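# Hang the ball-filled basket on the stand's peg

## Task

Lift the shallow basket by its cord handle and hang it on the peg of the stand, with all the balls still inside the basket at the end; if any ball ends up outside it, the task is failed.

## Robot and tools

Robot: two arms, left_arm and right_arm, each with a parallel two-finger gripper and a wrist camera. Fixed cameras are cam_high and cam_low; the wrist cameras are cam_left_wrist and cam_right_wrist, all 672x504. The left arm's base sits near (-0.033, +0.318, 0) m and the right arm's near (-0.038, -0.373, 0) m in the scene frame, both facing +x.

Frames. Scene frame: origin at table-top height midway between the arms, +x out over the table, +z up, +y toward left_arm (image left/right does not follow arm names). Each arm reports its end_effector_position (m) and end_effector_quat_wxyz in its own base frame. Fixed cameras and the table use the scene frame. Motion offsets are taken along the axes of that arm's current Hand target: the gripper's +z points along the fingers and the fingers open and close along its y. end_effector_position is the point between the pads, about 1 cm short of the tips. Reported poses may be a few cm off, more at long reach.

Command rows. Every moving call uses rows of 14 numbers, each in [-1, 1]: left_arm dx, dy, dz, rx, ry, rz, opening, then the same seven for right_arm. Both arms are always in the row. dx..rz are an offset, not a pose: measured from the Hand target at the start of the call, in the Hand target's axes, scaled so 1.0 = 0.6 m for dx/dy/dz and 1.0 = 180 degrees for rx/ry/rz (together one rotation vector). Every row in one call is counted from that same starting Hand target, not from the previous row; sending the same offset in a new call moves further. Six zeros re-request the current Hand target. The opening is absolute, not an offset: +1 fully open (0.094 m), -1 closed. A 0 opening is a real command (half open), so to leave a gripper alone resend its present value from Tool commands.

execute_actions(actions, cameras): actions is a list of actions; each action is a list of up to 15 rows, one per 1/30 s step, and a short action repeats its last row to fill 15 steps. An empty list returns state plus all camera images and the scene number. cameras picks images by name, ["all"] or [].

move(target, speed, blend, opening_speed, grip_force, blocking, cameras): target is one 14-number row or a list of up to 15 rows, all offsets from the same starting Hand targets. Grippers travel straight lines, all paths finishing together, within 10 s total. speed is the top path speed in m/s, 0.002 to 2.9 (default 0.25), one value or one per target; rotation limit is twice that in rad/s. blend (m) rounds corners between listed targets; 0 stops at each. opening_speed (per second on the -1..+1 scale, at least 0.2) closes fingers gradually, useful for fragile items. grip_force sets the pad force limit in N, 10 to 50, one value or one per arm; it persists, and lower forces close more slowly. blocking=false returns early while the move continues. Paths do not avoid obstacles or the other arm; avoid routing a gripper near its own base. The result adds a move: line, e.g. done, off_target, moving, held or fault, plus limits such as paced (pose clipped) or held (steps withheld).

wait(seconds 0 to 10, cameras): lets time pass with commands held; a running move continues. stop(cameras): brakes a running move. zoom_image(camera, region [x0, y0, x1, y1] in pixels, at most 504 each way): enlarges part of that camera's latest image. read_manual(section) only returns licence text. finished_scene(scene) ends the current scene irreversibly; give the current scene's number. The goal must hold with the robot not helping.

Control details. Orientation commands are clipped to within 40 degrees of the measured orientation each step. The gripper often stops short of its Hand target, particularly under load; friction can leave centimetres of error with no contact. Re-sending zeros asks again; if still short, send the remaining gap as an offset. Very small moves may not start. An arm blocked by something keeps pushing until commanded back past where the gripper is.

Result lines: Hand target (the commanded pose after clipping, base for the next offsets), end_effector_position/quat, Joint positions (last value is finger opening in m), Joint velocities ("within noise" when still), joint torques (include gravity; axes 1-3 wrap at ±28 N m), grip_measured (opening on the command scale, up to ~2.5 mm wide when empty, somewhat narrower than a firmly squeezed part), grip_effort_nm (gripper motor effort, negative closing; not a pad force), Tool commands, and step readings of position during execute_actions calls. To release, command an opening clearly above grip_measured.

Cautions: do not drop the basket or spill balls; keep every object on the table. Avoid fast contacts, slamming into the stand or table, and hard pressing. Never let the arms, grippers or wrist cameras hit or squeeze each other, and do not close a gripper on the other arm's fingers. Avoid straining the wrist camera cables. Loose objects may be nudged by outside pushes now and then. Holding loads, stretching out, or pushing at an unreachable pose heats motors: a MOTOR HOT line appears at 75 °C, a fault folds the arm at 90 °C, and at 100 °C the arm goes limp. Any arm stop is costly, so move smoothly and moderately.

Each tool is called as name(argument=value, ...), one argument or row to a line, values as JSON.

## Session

execute_actions(
  actions=[],
)

Scene clock: 0.00 s.
left_arm: end_effector_position=(+0.4004, +0.0285, +0.1141) grip_measured=+1.000 grip_effort_nm=n/a end_effector_quat_wxyz=(+0.606, -0.075, +0.790, +0.061) | right_arm: end_effector_position=(+0.3988, -0.0104, +0.0952) grip_measured=+1.000 grip_effort_nm=n/a end_effector_quat_wxyz=(+0.556, +0.042, +0.830, -0.031)
Joint positions: left_arm=[-0.027 1.541 0.364 0.91 -0.213 -0.053 0.094] | right_arm=[0.028 1.51 0.408 0.709 0.125 0.046 0.094]
Joint velocities: within noise
Joint torques (N m): no reading
Heat: left arm: 39 °C; right arm: 30 °C.
Hand target: left_arm +0.4035, +0.0289, +0.1242; +0.618, -0.077, +0.780, +0.060 | right_arm +0.4022, -0.0106, +0.1038; +0.566, +0.043, +0.823, -0.031
Tool commands: left_gripper/opening=+1.0 right_gripper/opening=+1.0

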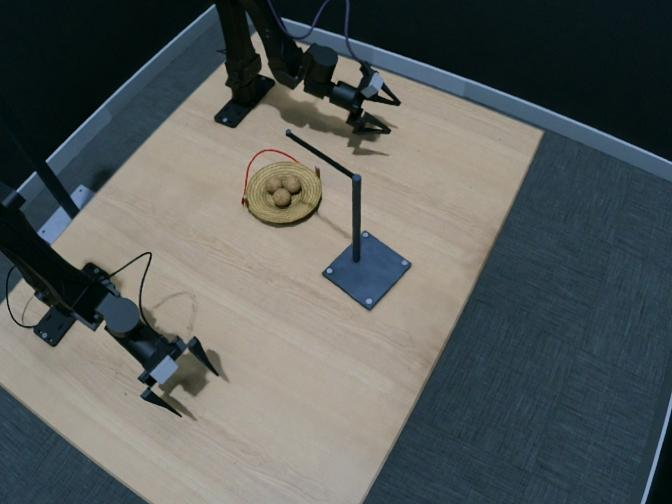

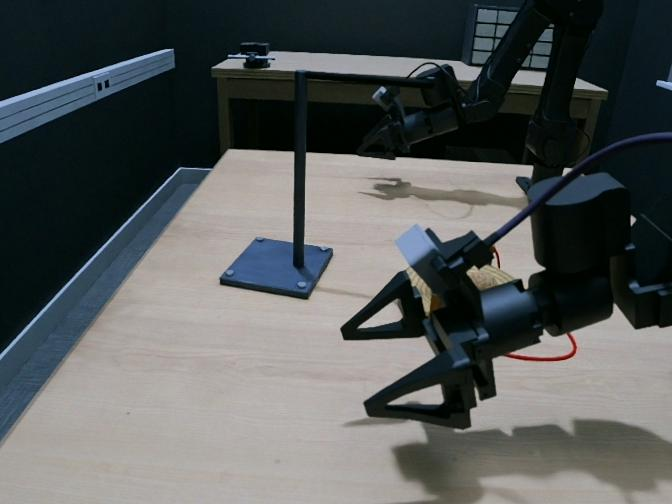

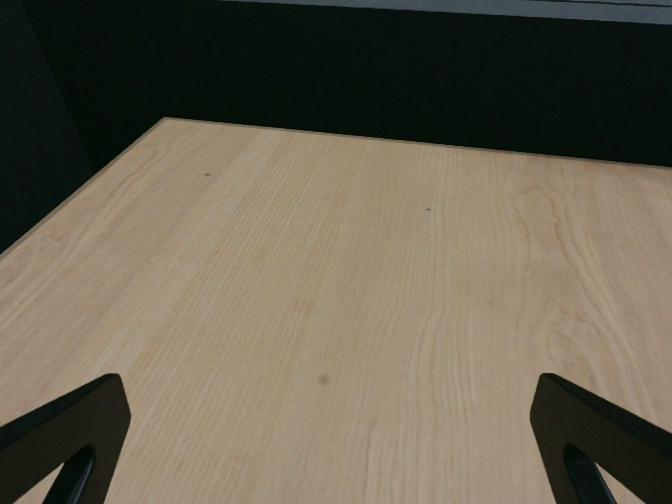

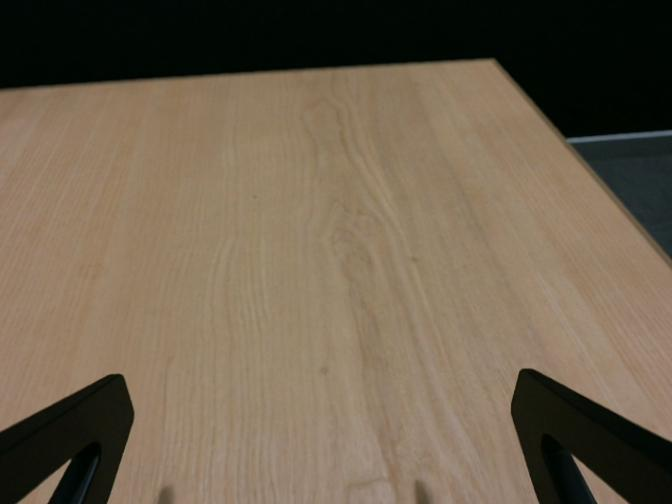

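move(
  target=[-0.063,0.228,-0.317,0,0,0,1,-0.296,0.221,-0.548,-0.393,-0.0545,-0.1046,1],
  cameras=["all"],
)

Scene clock: 11.50 s.
left_arm: end_effector_position=(+0.2036, +0.1292, +0.1912) grip_measured=+1.000 grip_effort_nm=0.01 end_effector_quat_wxyz=(+0.611, -0.092, +0.785, +0.052) | right_arm: end_effector_position=(+0.1809, +0.1443, +0.3761) grip_measured=+1.000 grip_effort_nm=-0.01 end_effector_quat_wxyz=(+0.533, -0.406, +0.651, +0.356)
Joint positions: left_arm=[1.229 0.48 0.346 -0.328 0.978 0.359 0.094] | right_arm=[-0.17 0.823 1.157 -0.957 -1.261 -0.568 0.094]
Joint torques (N m): left_arm=[0.7 1.58 10.11 1.24 0.49 0.13] | right_arm=[0.73 0.27 9.57 0.9 -0.5 -0.15]
Heat: left arm: 40 °C; right arm: 32 °C.
Hand target: left_arm +0.2039, +0.1288, +0.2046; +0.618, -0.077, +0.780, +0.060 | right_arm +0.1742, +0.1479, +0.3868; +0.538, -0.420, +0.637, +0.358
Off the commanded pose: left_arm 0.013 m, 2 deg | right_arm 0.013 m, 2 deg.
move: off_target (left_arm, right_arm)

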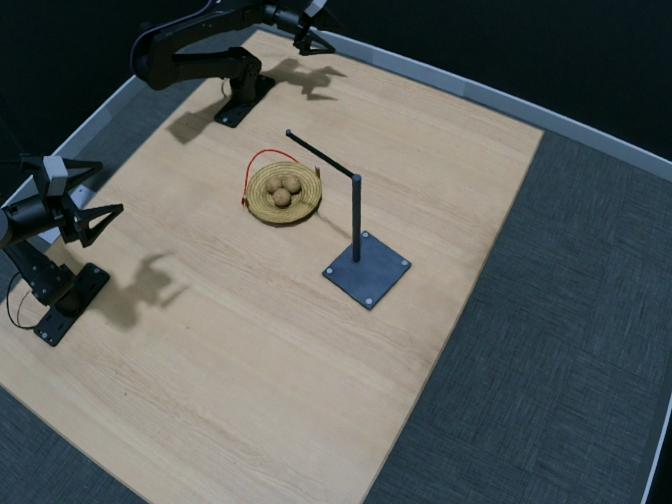

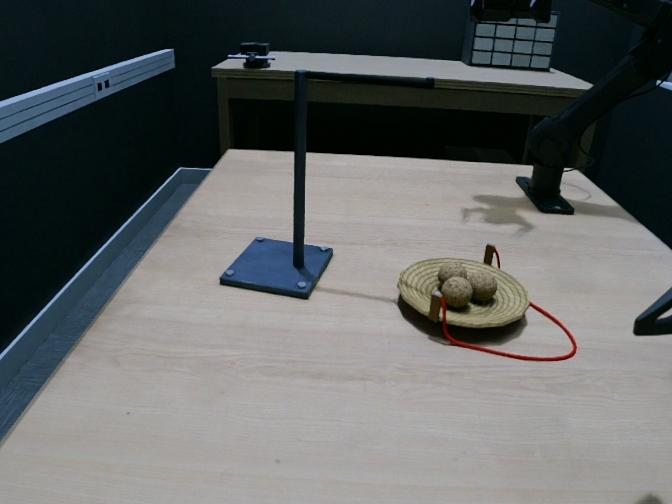

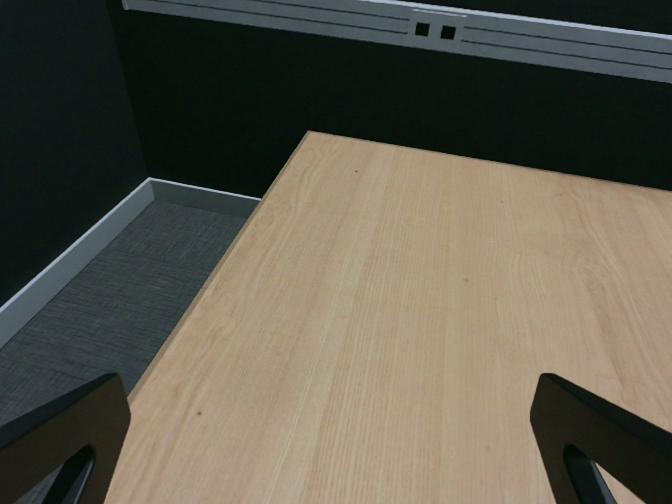

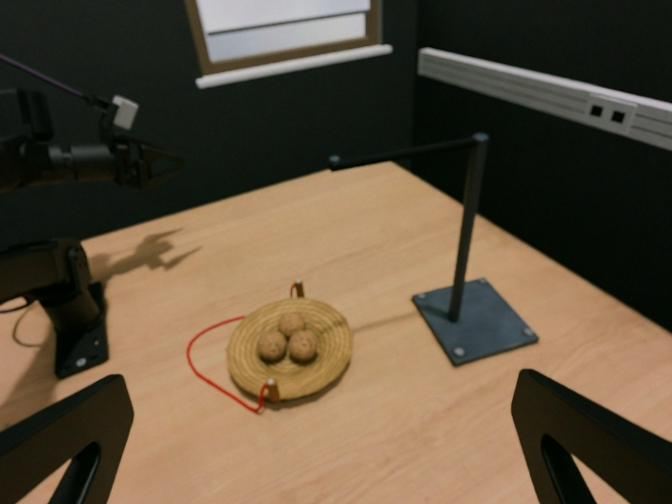

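move(
  target=[0,0,0,0,0,0,1,0.346,0.326,0.645,0.0337,0.280,0.0218,0],
  cameras=["all"],
)

Scene clock: 27.93 s.
left_arm: end_effector_position=(+0.2033, +0.1294, +0.1910) grip_measured=+1.000 grip_effort_nm=0.01 end_effector_quat_wxyz=(+0.610, -0.093, +0.785, +0.052) | right_arm: end_effector_position=(+0.1286, +0.5399, +0.1163) grip_measured=+0.003 grip_effort_nm=-0.15 end_effector_quat_wxyz=(+0.220, -0.487, +0.835, +0.130)
Joint positions: left_arm=[1.232 0.48 0.346 -0.329 0.978 0.36 0.094] | right_arm=[1.386 2.245 2.046 -0.878 0.158 0.291 0.047]
Joint torques (N m): left_arm=[0.53 1.57 10.14 1.24 0.49 0.12] | right_arm=[0.32 -12.72 10.69 0.68 0.22 0.11]
Heat: left arm: 42 °C; right arm: 32 °C.
Hand target: left_arm +0.2039, +0.1288, +0.2045; +0.618, -0.077, +0.780, +0.060 | right_arm +0.1288, +0.5449, +0.1195; +0.224, -0.483, +0.837, +0.130
Off the commanded pose: left_arm 0.014 m, 2 deg | right_arm 0.006 m, 1 deg.
move: off_target (left_arm)

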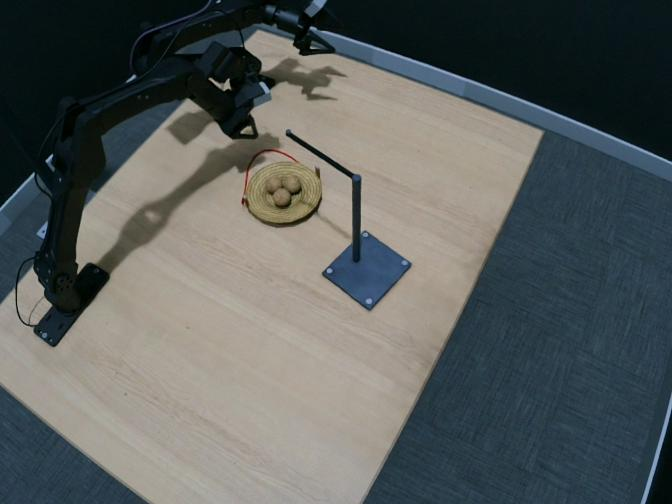

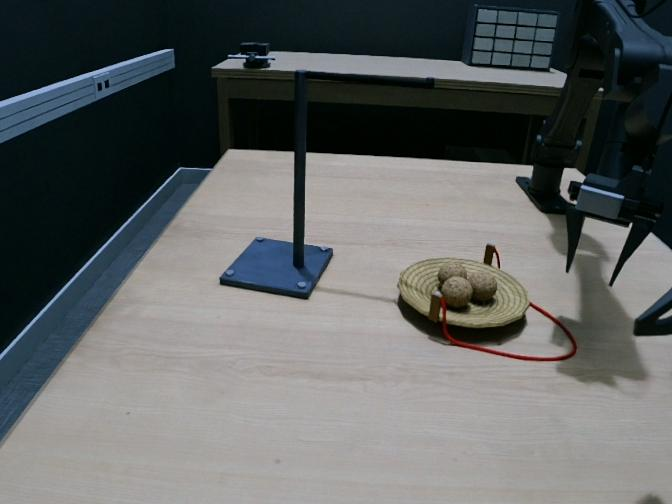

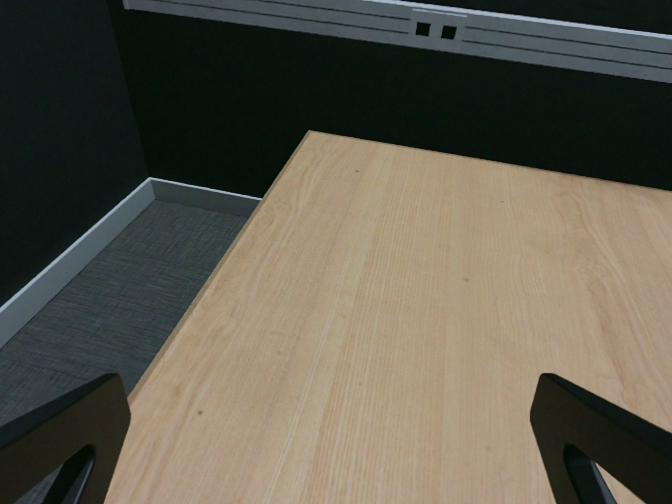

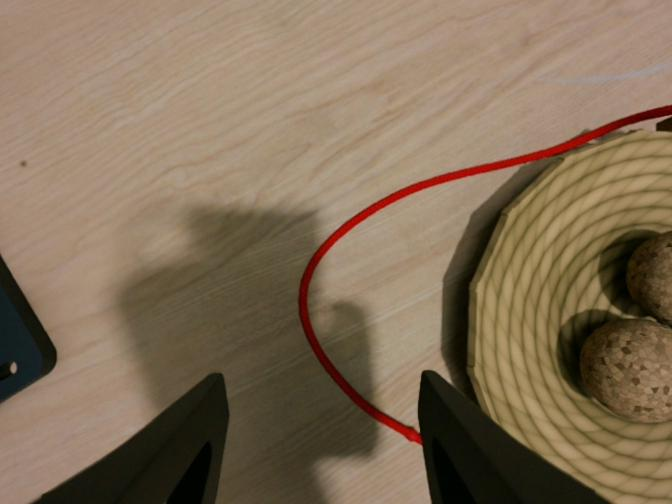

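move(
  target=[0,0,0,0,0,0,1,0.0645,0.0155,0.1347,0,0,-0.11,-0.4],
  speed=0.12,
  cameras=["cam_right_wrist"],
)

Scene clock: 38.27 s.
left_arm: end_effector_position=(+0.2033, +0.1294, +0.1910) grip_measured=+1.000 grip_effort_nm=0.00 end_effector_quat_wxyz=(+0.610, -0.093, +0.785, +0.052) | right_arm: end_effector_position=(+0.1289, +0.5533, +0.0391) grip_measured=-0.397 grip_effort_nm=-0.15 end_effector_quat_wxyz=(+0.241, -0.612, +0.747, +0.093)
Joint positions: left_arm=[1.232 0.48 0.346 -0.329 0.978 0.36 0.094] | right_arm=[1.392 2.333 1.883 -0.622 0.166 -0.023 0.028]
Joint torques (N m): left_arm=[0.53 1.55 10.14 1.24 0.48 0.12] | right_arm=[1.18 -13.45 6.41 1.06 0.17 -0.11]
Heat: left arm: 43 °C; right arm: 33 °C.
Hand target: left_arm +0.2039, +0.1288, +0.2045; +0.618, -0.077, +0.780, +0.060 | right_arm +0.1240, +0.5557, +0.0300; +0.243, -0.619, +0.741, +0.090
Off the commanded pose: left_arm 0.014 m, 2 deg | right_arm 0.010 m, 1 deg.
move: off_target (left_arm)
Images, in order (width x height): cam_right_wrist 672x504.

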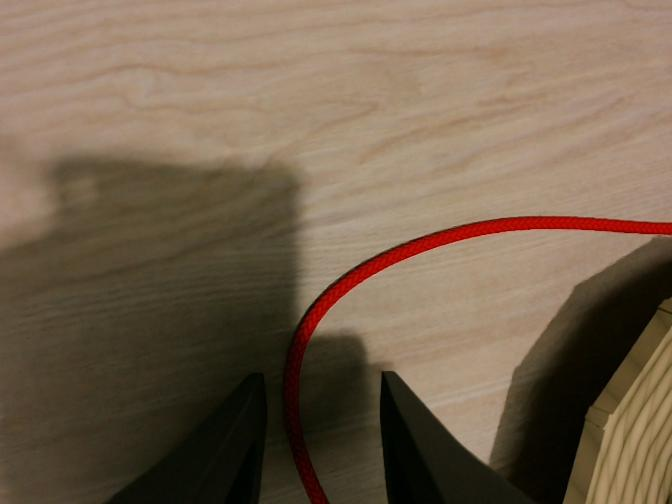

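move(
  target=[
    [0,0,0,0,0,0,1,0.016,0.012,0.031,0,0,0,-0.4],
    [0,0,0,0,0,0,1,0.016,0.012,0.031,0,0,0,-1],
  ],
  speed=0.06,
  opening_speed=0.5,
  cameras=["cam_right_wrist"],
)

Scene clock: 44.13 s.
left_arm: end_effector_position=(+0.2033, +0.1294, +0.1910) grip_measured=+1.000 grip_effort_nm=0.00 end_effector_quat_wxyz=(+0.610, -0.093, +0.785, +0.052) | right_arm: end_effector_position=(+0.1239, +0.5609, +0.0277) grip_measured=-0.985 grip_effort_nm=-0.79 end_effector_quat_wxyz=(+0.253, -0.613, +0.741, +0.102)
Joint positions: left_arm=[1.232 0.48 0.346 -0.329 0.978 0.36 0.094] | right_arm=[1.405 2.348 1.846 -0.541 0.172 -0.024 0.001]
Joint torques (N m): left_arm=[0.54 1.57 10.14 1.25 0.49 0.11] | right_arm=[0.51 -12.62 6.09 1.03 0.14 -0.05]
Heat: left arm: 43 °C; right arm: 33 °C.
Hand target: left_arm +0.2039, +0.1288, +0.2045; +0.618, -0.077, +0.780, +0.060 | right_arm +0.1207, +0.5569, +0.0082; +0.243, -0.619, +0.741, +0.090
Off the commanded pose: left_arm 0.014 m, 2 deg | right_arm 0.020 m, 2 deg.
move: off_target (left_arm, right_arm); target 2's new opening was sent with right_arm's hand 0.022 m and 2 deg from that target
Images, in order (width x height): cam_right_wrist 672x504.

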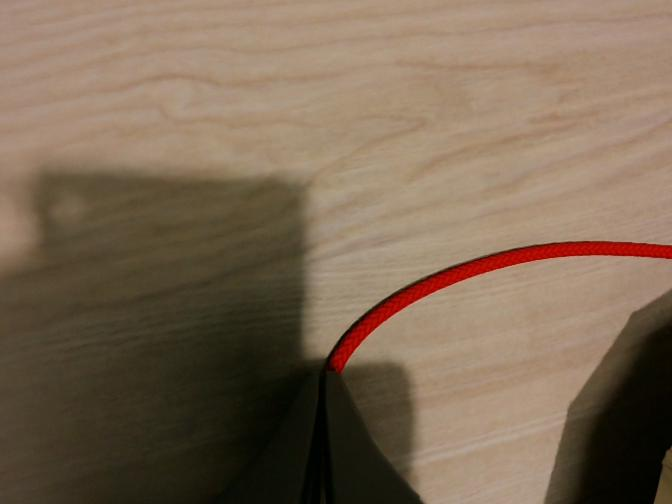

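move(
  target=[
    [0,0,0,0,0,0,1,-0.0455,-0.216,-0.219,0,0,0,-1],
    [0,0,0,0,0,0,1,-0.093,-0.216,-0.3055,0,0,0,-1],
  ],
  speed=[0.12,0.05],
  cameras=["cam_high","cam_low","cam_right_wrist"],
)

zoom_image(
  camera="cam_low",
  region=[360, 20, 640, 360],
)

Scene clock: 52.17 s.
left_arm: end_effector_position=(+0.2033, +0.1294, +0.1910) grip_measured=+1.000 grip_effort_nm=0.00 end_effector_quat_wxyz=(+0.610, -0.093, +0.785, +0.052) | right_arm: end_effector_position=(+0.2083, +0.4934, +0.2113) grip_measured=-0.986 grip_effort_nm=-0.77 end_effector_quat_wxyz=(+0.240, -0.621, +0.741, +0.087)
Joint positions: left_arm=[1.232 0.48 0.346 -0.329 0.978 0.36 0.094] | right_arm=[1.194 2.237 2.419 -1.242 0.072 -0.219 0.001]
Joint torques (N m): left_arm=[0.55 1.57 10.14 1.25 0.49 0.11] | right_arm=[0.77 -12 10.58 0.8 0.08 0.05]
Heat: left arm: 43 °C; right arm: 35 °C.
Hand target: left_arm +0.2039, +0.1288, +0.2045; +0.618, -0.077, +0.780, +0.060 | right_arm +0.2060, +0.4980, +0.2149; +0.243, -0.619, +0.741, +0.090
Off the commanded pose: left_arm 0.014 m, 2 deg | right_arm 0.006 m, 1 deg.
move: off_target (left_arm)
Images, in order (width x height): cam_high 672x504, cam_low 672x504, cam_right_wrist 672x504.

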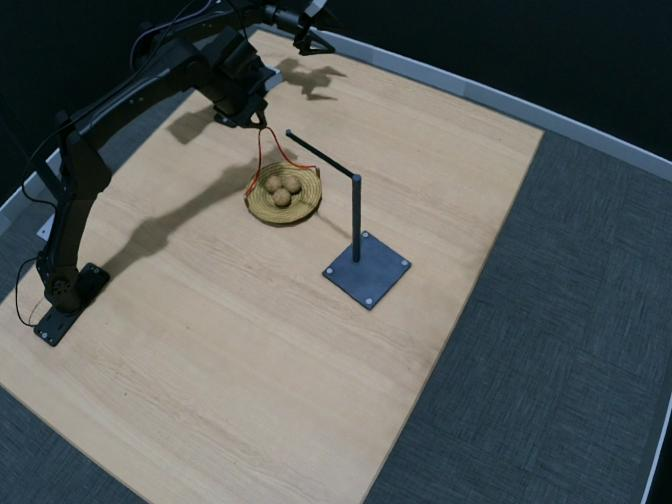

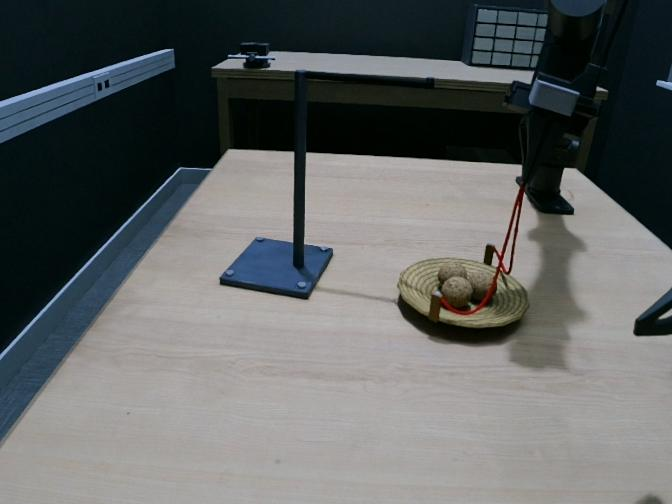

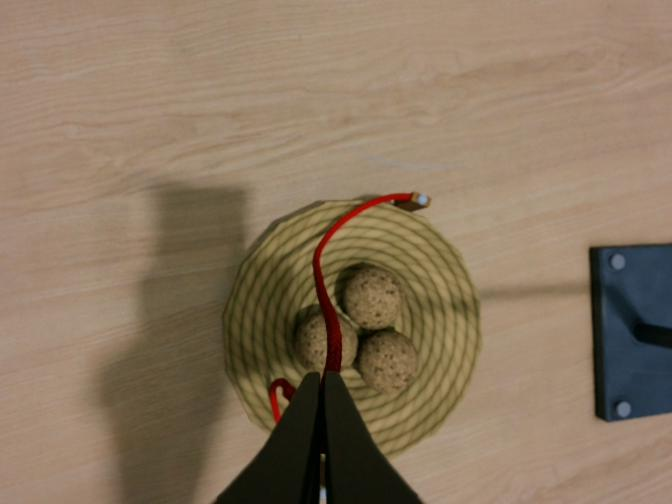

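Scaled by 1.482.

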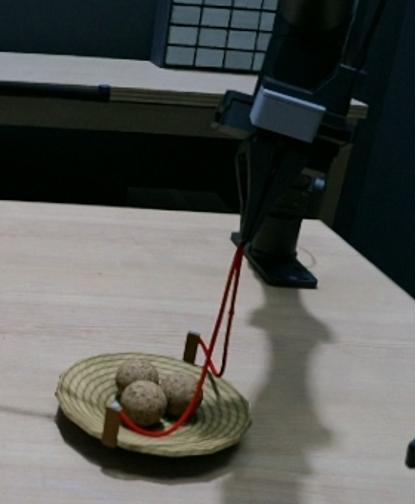

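move(
  target=[
    [0,0,0,0,0,0,1,-0.045,-0.058,-0.086,0.003,-0.083,0,-1],
    [0,0,0,0,0,0,1,-0.063,-0.058,-0.12,0.003,-0.083,0,-1],
  ],
  speed=[0.06,0.03],
  cameras=["cam_high","cam_low","cam_right_wrist"],
)

zoom_image(
  camera="cam_low",
  region=[360, 20, 640, 360],
)

zoom_image(
  camera="cam_high",
  region=[200, 80, 420, 250],
)

Scene clock: 61.90 s.
left_arm: end_effector_position=(+0.2033, +0.1294, +0.1910) grip_measured=+1.000 grip_effort_nm=0.01 end_effector_quat_wxyz=(+0.610, -0.093, +0.785, +0.052) | right_arm: end_effector_position=(+0.2254, +0.4891, +0.2926) grip_measured=-0.986 grip_effort_nm=-0.75 end_effector_quat_wxyz=(+0.332, -0.602, +0.708, +0.161)
Joint positions: left_arm=[1.232 0.48 0.346 -0.329 0.978 0.36 0.094] | right_arm=[1.132 2.075 2.353 -1.093 -0.016 -0.271 0.001]
Joint torques (N m): left_arm=[0.53 1.58 10.14 1.25 0.49 0.12] | right_arm=[-0.01 -11.15 10.88 1.13 -0.02 -0.02]
Heat: left arm: 44 °C; right arm: 35 °C.
Hand target: left_arm +0.2039, +0.1288, +0.2045; +0.618, -0.077, +0.780, +0.060 | right_arm +0.2259, +0.4922, +0.3011; +0.341, -0.601, +0.704, +0.166
Off the commanded pose: left_arm 0.014 m, 2 deg | right_arm 0.009 m, 1 deg.
move: off_target (left_arm)
Images, in order (width x height): cam_high 672x504, cam_low 672x504, cam_right_wrist 672x504.

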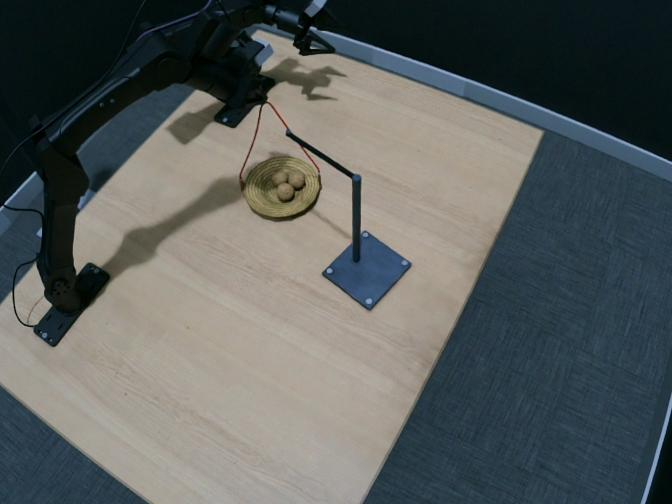

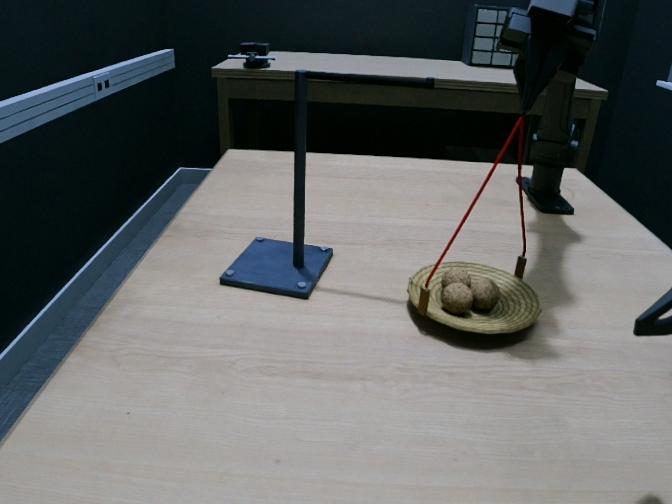

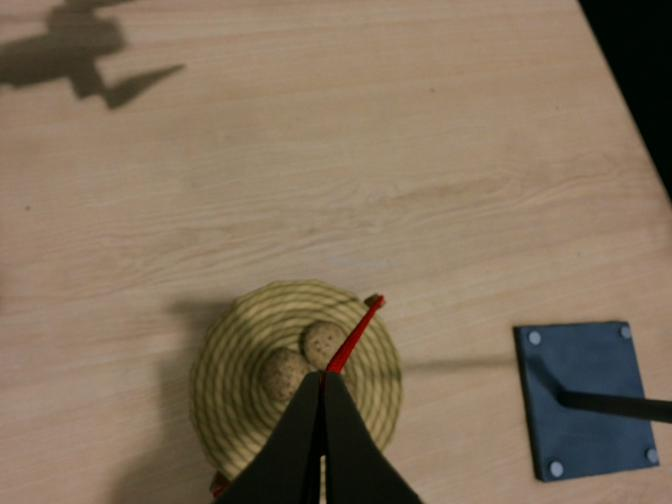

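Scaled by 1.482.

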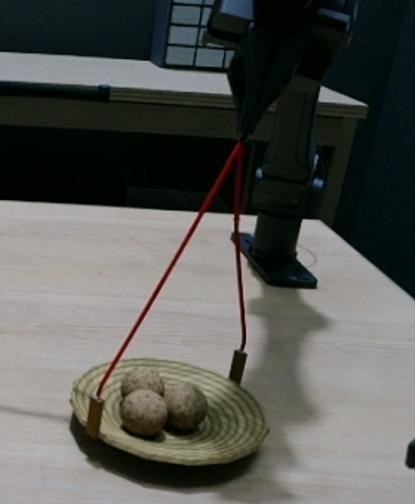

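Scaled by 2.291.

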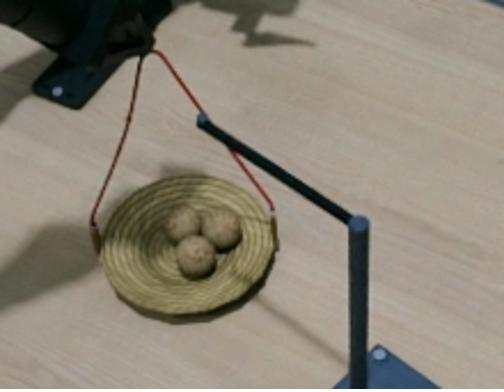

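move(
  target=[0,0,0,0,0,0,1,-0.096,-0.025,-0.101,0.006,-0.07,0,-1],
  speed=0.04,
  cameras=["cam_high","cam_low","cam_right_wrist"],
)

zoom_image(
  camera="cam_low",
  region=[360, 20, 640, 360],
)

zoom_image(
  camera="cam_high",
  region=[200, 60, 420, 230],
)

Scene clock: 70.73 s.
left_arm: end_effector_position=(+0.2033, +0.1294, +0.1910) grip_measured=+1.000 grip_effort_nm=0.00 end_effector_quat_wxyz=(+0.610, -0.093, +0.785, +0.052) | right_arm: end_effector_position=(+0.2227, +0.4938, +0.3604) grip_measured=-0.986 grip_effort_nm=-0.74 end_effector_quat_wxyz=(+0.394, -0.586, +0.676, +0.212)
Joint positions: left_arm=[1.232 0.48 0.346 -0.329 0.978 0.36 0.094] | right_arm=[1.123 2.075 2.527 -1.097 -0.068 -0.271 0.001]
Joint torques (N m): left_arm=[0.54 1.57 10.14 1.24 0.49 0.11] | right_arm=[-0.58 -12.74 10.55 1.54 -0.13 -0.08]
Heat: left arm: 44 °C; right arm: 35 °C.
Hand target: left_arm +0.2039, +0.1288, +0.2045; +0.618, -0.077, +0.780, +0.060 | right_arm +0.2258, +0.4921, +0.3859; +0.421, -0.576, +0.664, +0.224
Off the commanded pose: left_arm 0.014 m, 2 deg | right_arm 0.026 m, 4 deg.
move: off_target (left_arm, right_arm)
Images, in order (width x height): cam_high 672x504, cam_low 672x504, cam_right_wrist 672x504.

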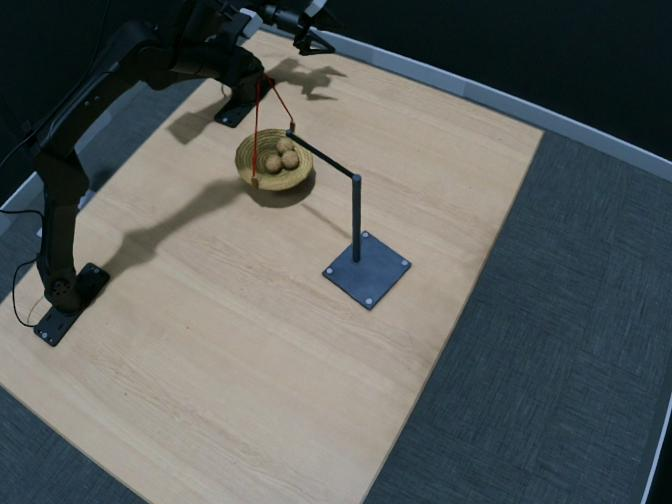

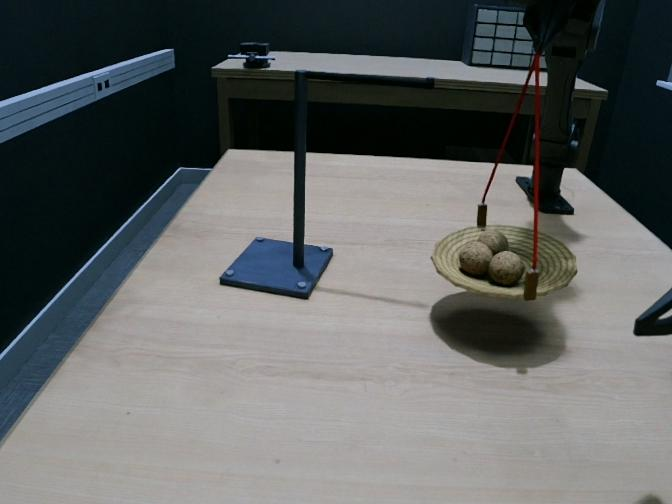

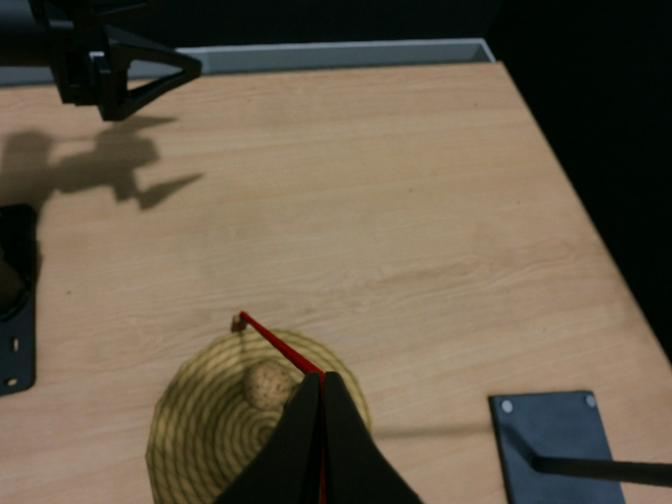

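Scaled by 1.482.

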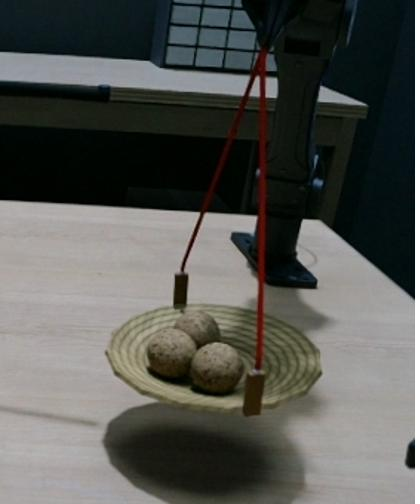

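Scaled by 2.291.

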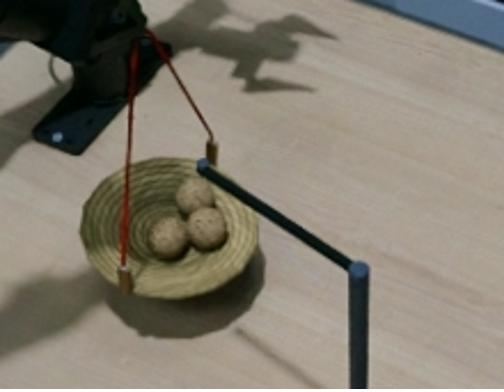

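move(
  target=[0,0,0,0,0,0,1,0.0667,0.004,-0.101,0,0,0.083,-1],
  speed=0.06,
  cameras=["cam_high","cam_low","cam_right_wrist"],
)

Scene clock: 78.07 s.
left_arm: end_effector_position=(+0.2033, +0.1294, +0.1910) grip_measured=+1.000 grip_effort_nm=0.01 end_effector_quat_wxyz=(+0.610, -0.093, +0.785, +0.052) | right_arm: end_effector_position=(+0.2054, +0.4267, +0.3563) grip_measured=-0.986 grip_effort_nm=-0.74 end_effector_quat_wxyz=(+0.354, -0.500, +0.748, +0.254)
Joint positions: left_arm=[1.232 0.48 0.346 -0.329 0.978 0.36 0.094] | right_arm=[1.081 1.738 2.054 -0.989 -0.102 -0.049 0.001]
Joint torques (N m): left_arm=[0.54 1.55 10.14 1.25 0.49 0.11] | right_arm=[-0.66 -13.42 6.37 1.88 -0.13 0.09]
Heat: left arm: 44 °C; right arm: 35 °C.
Hand target: left_arm +0.2039, +0.1288, +0.2045; +0.618, -0.077, +0.780, +0.060 | right_arm +0.2062, +0.4222, +0.3857; +0.389, -0.485, +0.733, +0.277
Off the commanded pose: left_arm 0.014 m, 2 deg | right_arm 0.030 m, 5 deg.
move: off_target (left_arm, right_arm)
Images, in order (width x height): cam_high 672x504, cam_low 672x504, cam_right_wrist 672x504.

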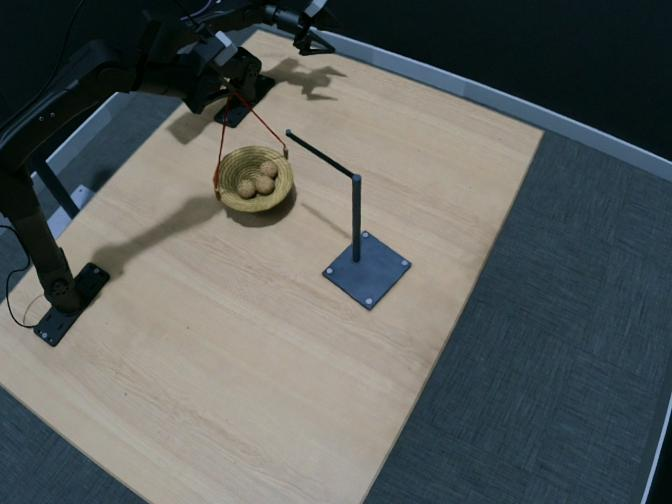

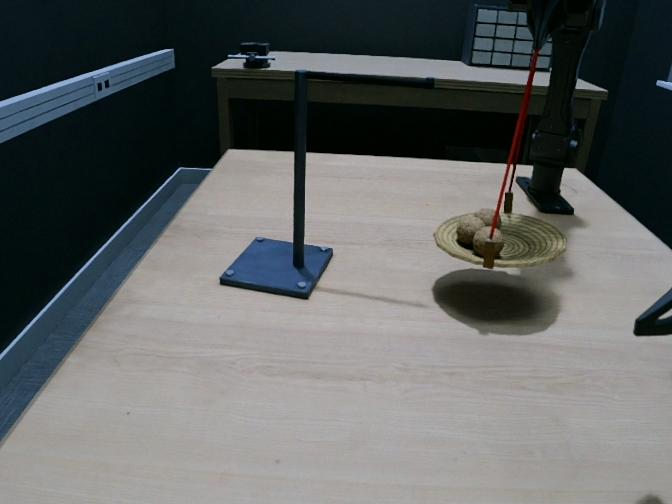

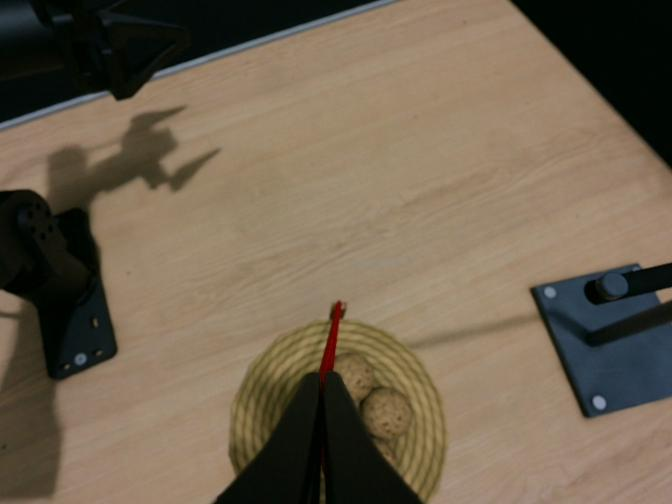

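move(
  target=[0,0,0,0,0,0,1,-0.0465,-0.048,0.011,0,0,-0.09,-1],
  speed=0.05,
  cameras=["cam_high","cam_low","cam_right_wrist"],
)

Scene clock: 91.53 s.
left_arm: end_effector_position=(+0.2033, +0.1294, +0.1910) grip_measured=+1.000 grip_effort_nm=0.01 end_effector_quat_wxyz=(+0.610, -0.093, +0.785, +0.052) | right_arm: end_effector_position=(+0.2375, +0.4284, +0.3879) grip_measured=-0.986 grip_effort_nm=-0.73 end_effector_quat_wxyz=(+0.403, -0.587, +0.670, +0.212)
Joint positions: left_arm=[1.232 0.48 0.346 -0.329 0.978 0.36 0.094] | right_arm=[1.003 1.87 2.34 -1.106 -0.163 -0.353 0.001]
Joint torques (N m): left_arm=[0.54 1.57 10.13 1.25 0.48 0.11] | right_arm=[-0.65 -9.22 10.51 1.54 -0.18 -0.1]
Heat: left arm: 44 °C; right arm: 36 °C.
Hand target: left_arm +0.2039, +0.1288, +0.2045; +0.618, -0.077, +0.780, +0.060 | right_arm +0.2411, +0.4304, +0.4047; +0.424, -0.583, +0.657, +0.220
Off the commanded pose: left_arm 0.014 m, 2 deg | right_arm 0.017 m, 3 deg.
move: off_target (left_arm, right_arm)
Images, in order (width x height): cam_high 672x504, cam_low 672x504, cam_right_wrist 672x504.

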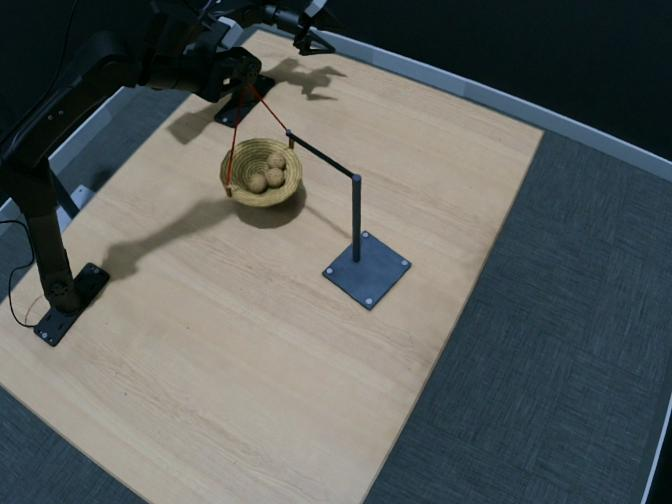

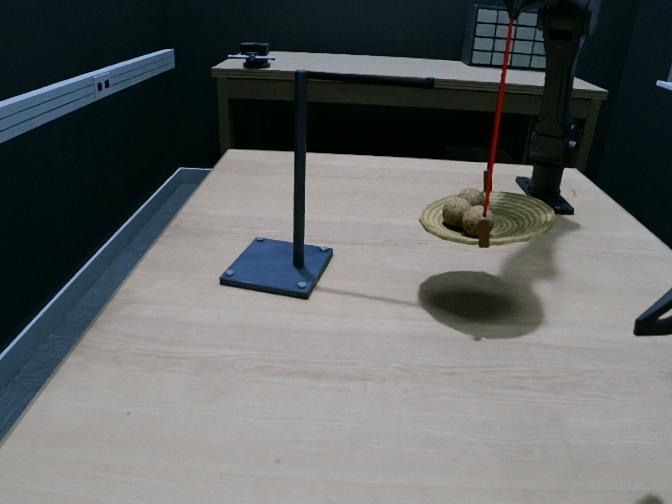

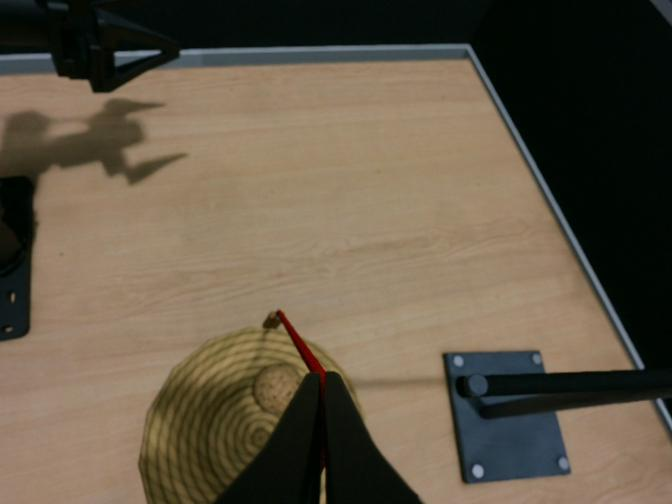

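move(
  target=[0,0,0,0,0,0,1,0.004,-0.182,0.046,0,0,0,-1],
  speed=0.05,
  cameras=["cam_high","cam_low","cam_right_wrist"],
)

zoom_image(
  camera="cam_high",
  region=[200, 60, 420, 230],
)

Scene clock: 102.57 s.
left_arm: end_effector_position=(+0.2033, +0.1294, +0.1910) grip_measured=+1.000 grip_effort_nm=0.01 end_effector_quat_wxyz=(+0.610, -0.093, +0.785, +0.052) | right_arm: end_effector_position=(+0.3478, +0.4216, +0.3893) grip_measured=-0.986 grip_effort_nm=-0.73 end_effector_quat_wxyz=(+0.438, -0.563, +0.665, +0.223)
Joint positions: left_arm=[1.232 0.48 0.346 -0.329 0.978 0.36 0.094] | right_arm=[0.768 2.211 2.829 -1.2 -0.344 -0.451 0.001]
Joint torques (N m): left_arm=[0.55 1.55 10.14 1.25 0.49 0.12] | right_arm=[-0.5 -11.55 9.4 1.94 -0.3 -0.06]
Heat: left arm: 44 °C; right arm: 36 °C.
Hand target: left_arm +0.2039, +0.1288, +0.2045; +0.618, -0.077, +0.780, +0.060 | right_arm +0.3536, +0.4264, +0.4103; +0.424, -0.583, +0.657, +0.220
Off the commanded pose: left_arm 0.014 m, 2 deg | right_arm 0.022 m, 3 deg.
elbow stopped short (right arm): the move would have taken joint 3 (elbow) straighter than the controller allows.
move: off_target (left_arm, right_arm)
Images, in order (width x height): cam_high 672x504, cam_low 672x504, cam_right_wrist 672x504.

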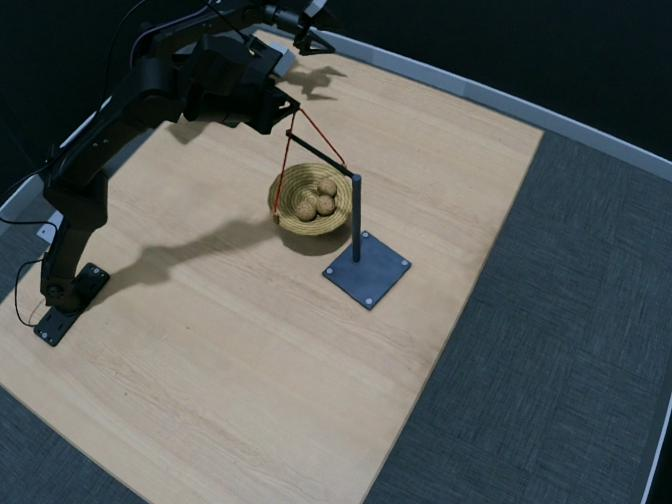

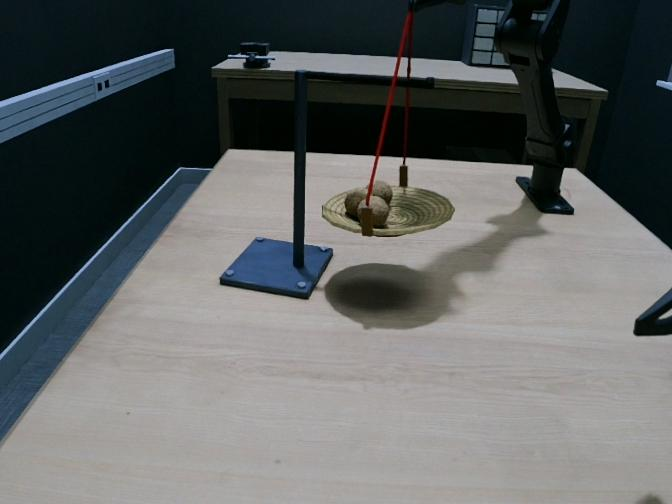

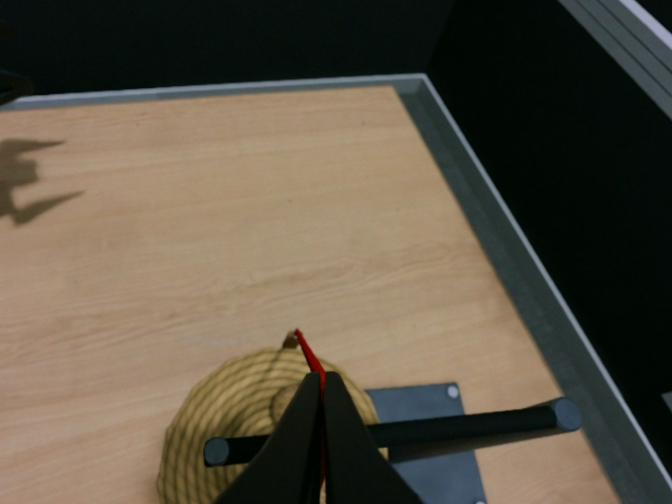

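Scaled by 2.291.

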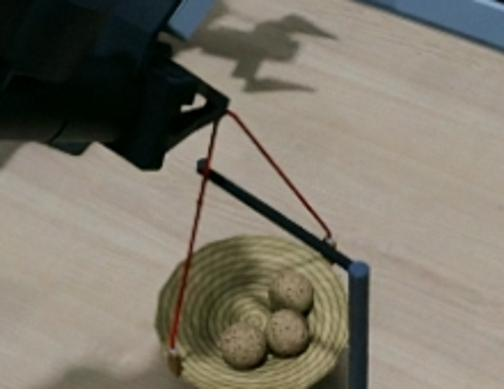

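move(
  target=[0,0,0,0,0,0,1,0.085,0.017,0.045,0,0,0,-1],
  speed=0.04,
  cameras=["cam_high","cam_low","cam_right_wrist"],
)

zoom_image(
  camera="cam_low",
  region=[340, 20, 500, 140],
)

zoom_image(
  camera="cam_high",
  region=[200, 60, 420, 230],
)

Scene clock: 109.37 s.
left_arm: end_effector_position=(+0.2033, +0.1294, +0.1910) grip_measured=+1.000 grip_effort_nm=0.01 end_effector_quat_wxyz=(+0.610, -0.093, +0.785, +0.052) | right_arm: end_effector_position=(+0.3541, +0.4250, +0.3175) grip_measured=-0.987 grip_effort_nm=-0.73 end_effector_quat_wxyz=(+0.381, -0.588, +0.681, +0.215)
Joint positions: left_arm=[1.232 0.48 0.346 -0.329 0.978 0.36 0.094] | right_arm=[0.758 2.1 2.396 -1.018 -0.362 -0.501 0.001]
Joint torques (N m): left_arm=[0.54 1.55 10.15 1.25 0.49 0.11] | right_arm=[-0.95 -17.31 5.98 1.8 -0.26 -0.06]
Heat: left arm: 44 °C; right arm: 37 °C.
Hand target: left_arm +0.2039, +0.1288, +0.2045; +0.618, -0.077, +0.780, +0.060 | right_arm +0.3541, +0.4201, +0.3519; +0.424, -0.583, +0.657, +0.220
Off the commanded pose: left_arm 0.014 m, 2 deg | right_arm 0.035 m, 6 deg.
move: off_target (left_arm, right_arm)
Images, in order (width x height): cam_high 672x504, cam_low 672x504, cam_right_wrist 672x504.

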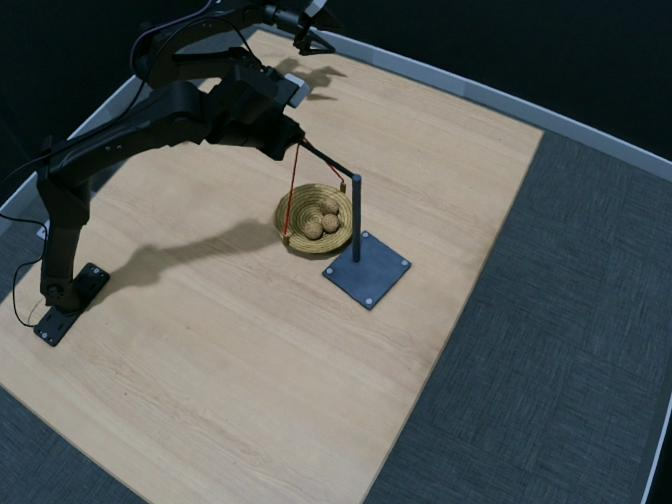

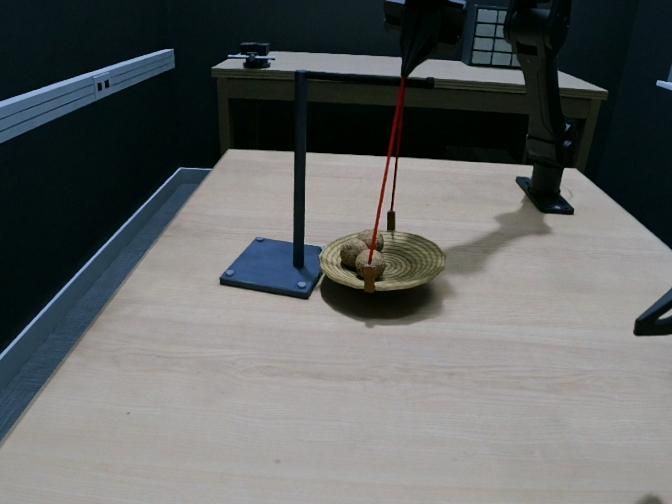

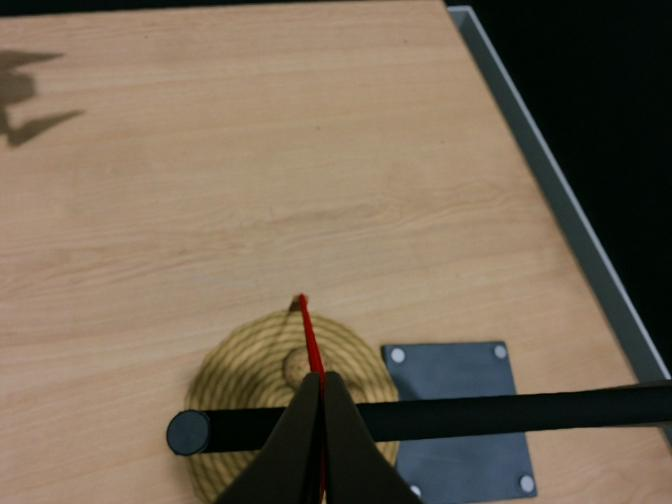

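Scaled by 3.150.

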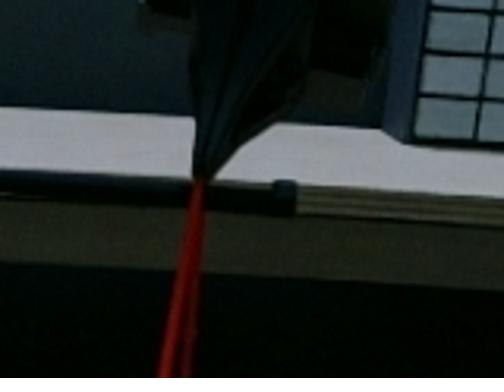

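Scaled by 2.291.

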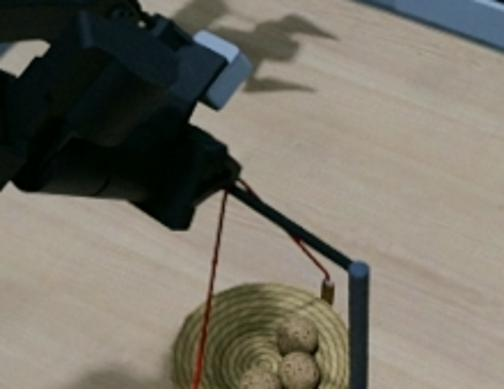

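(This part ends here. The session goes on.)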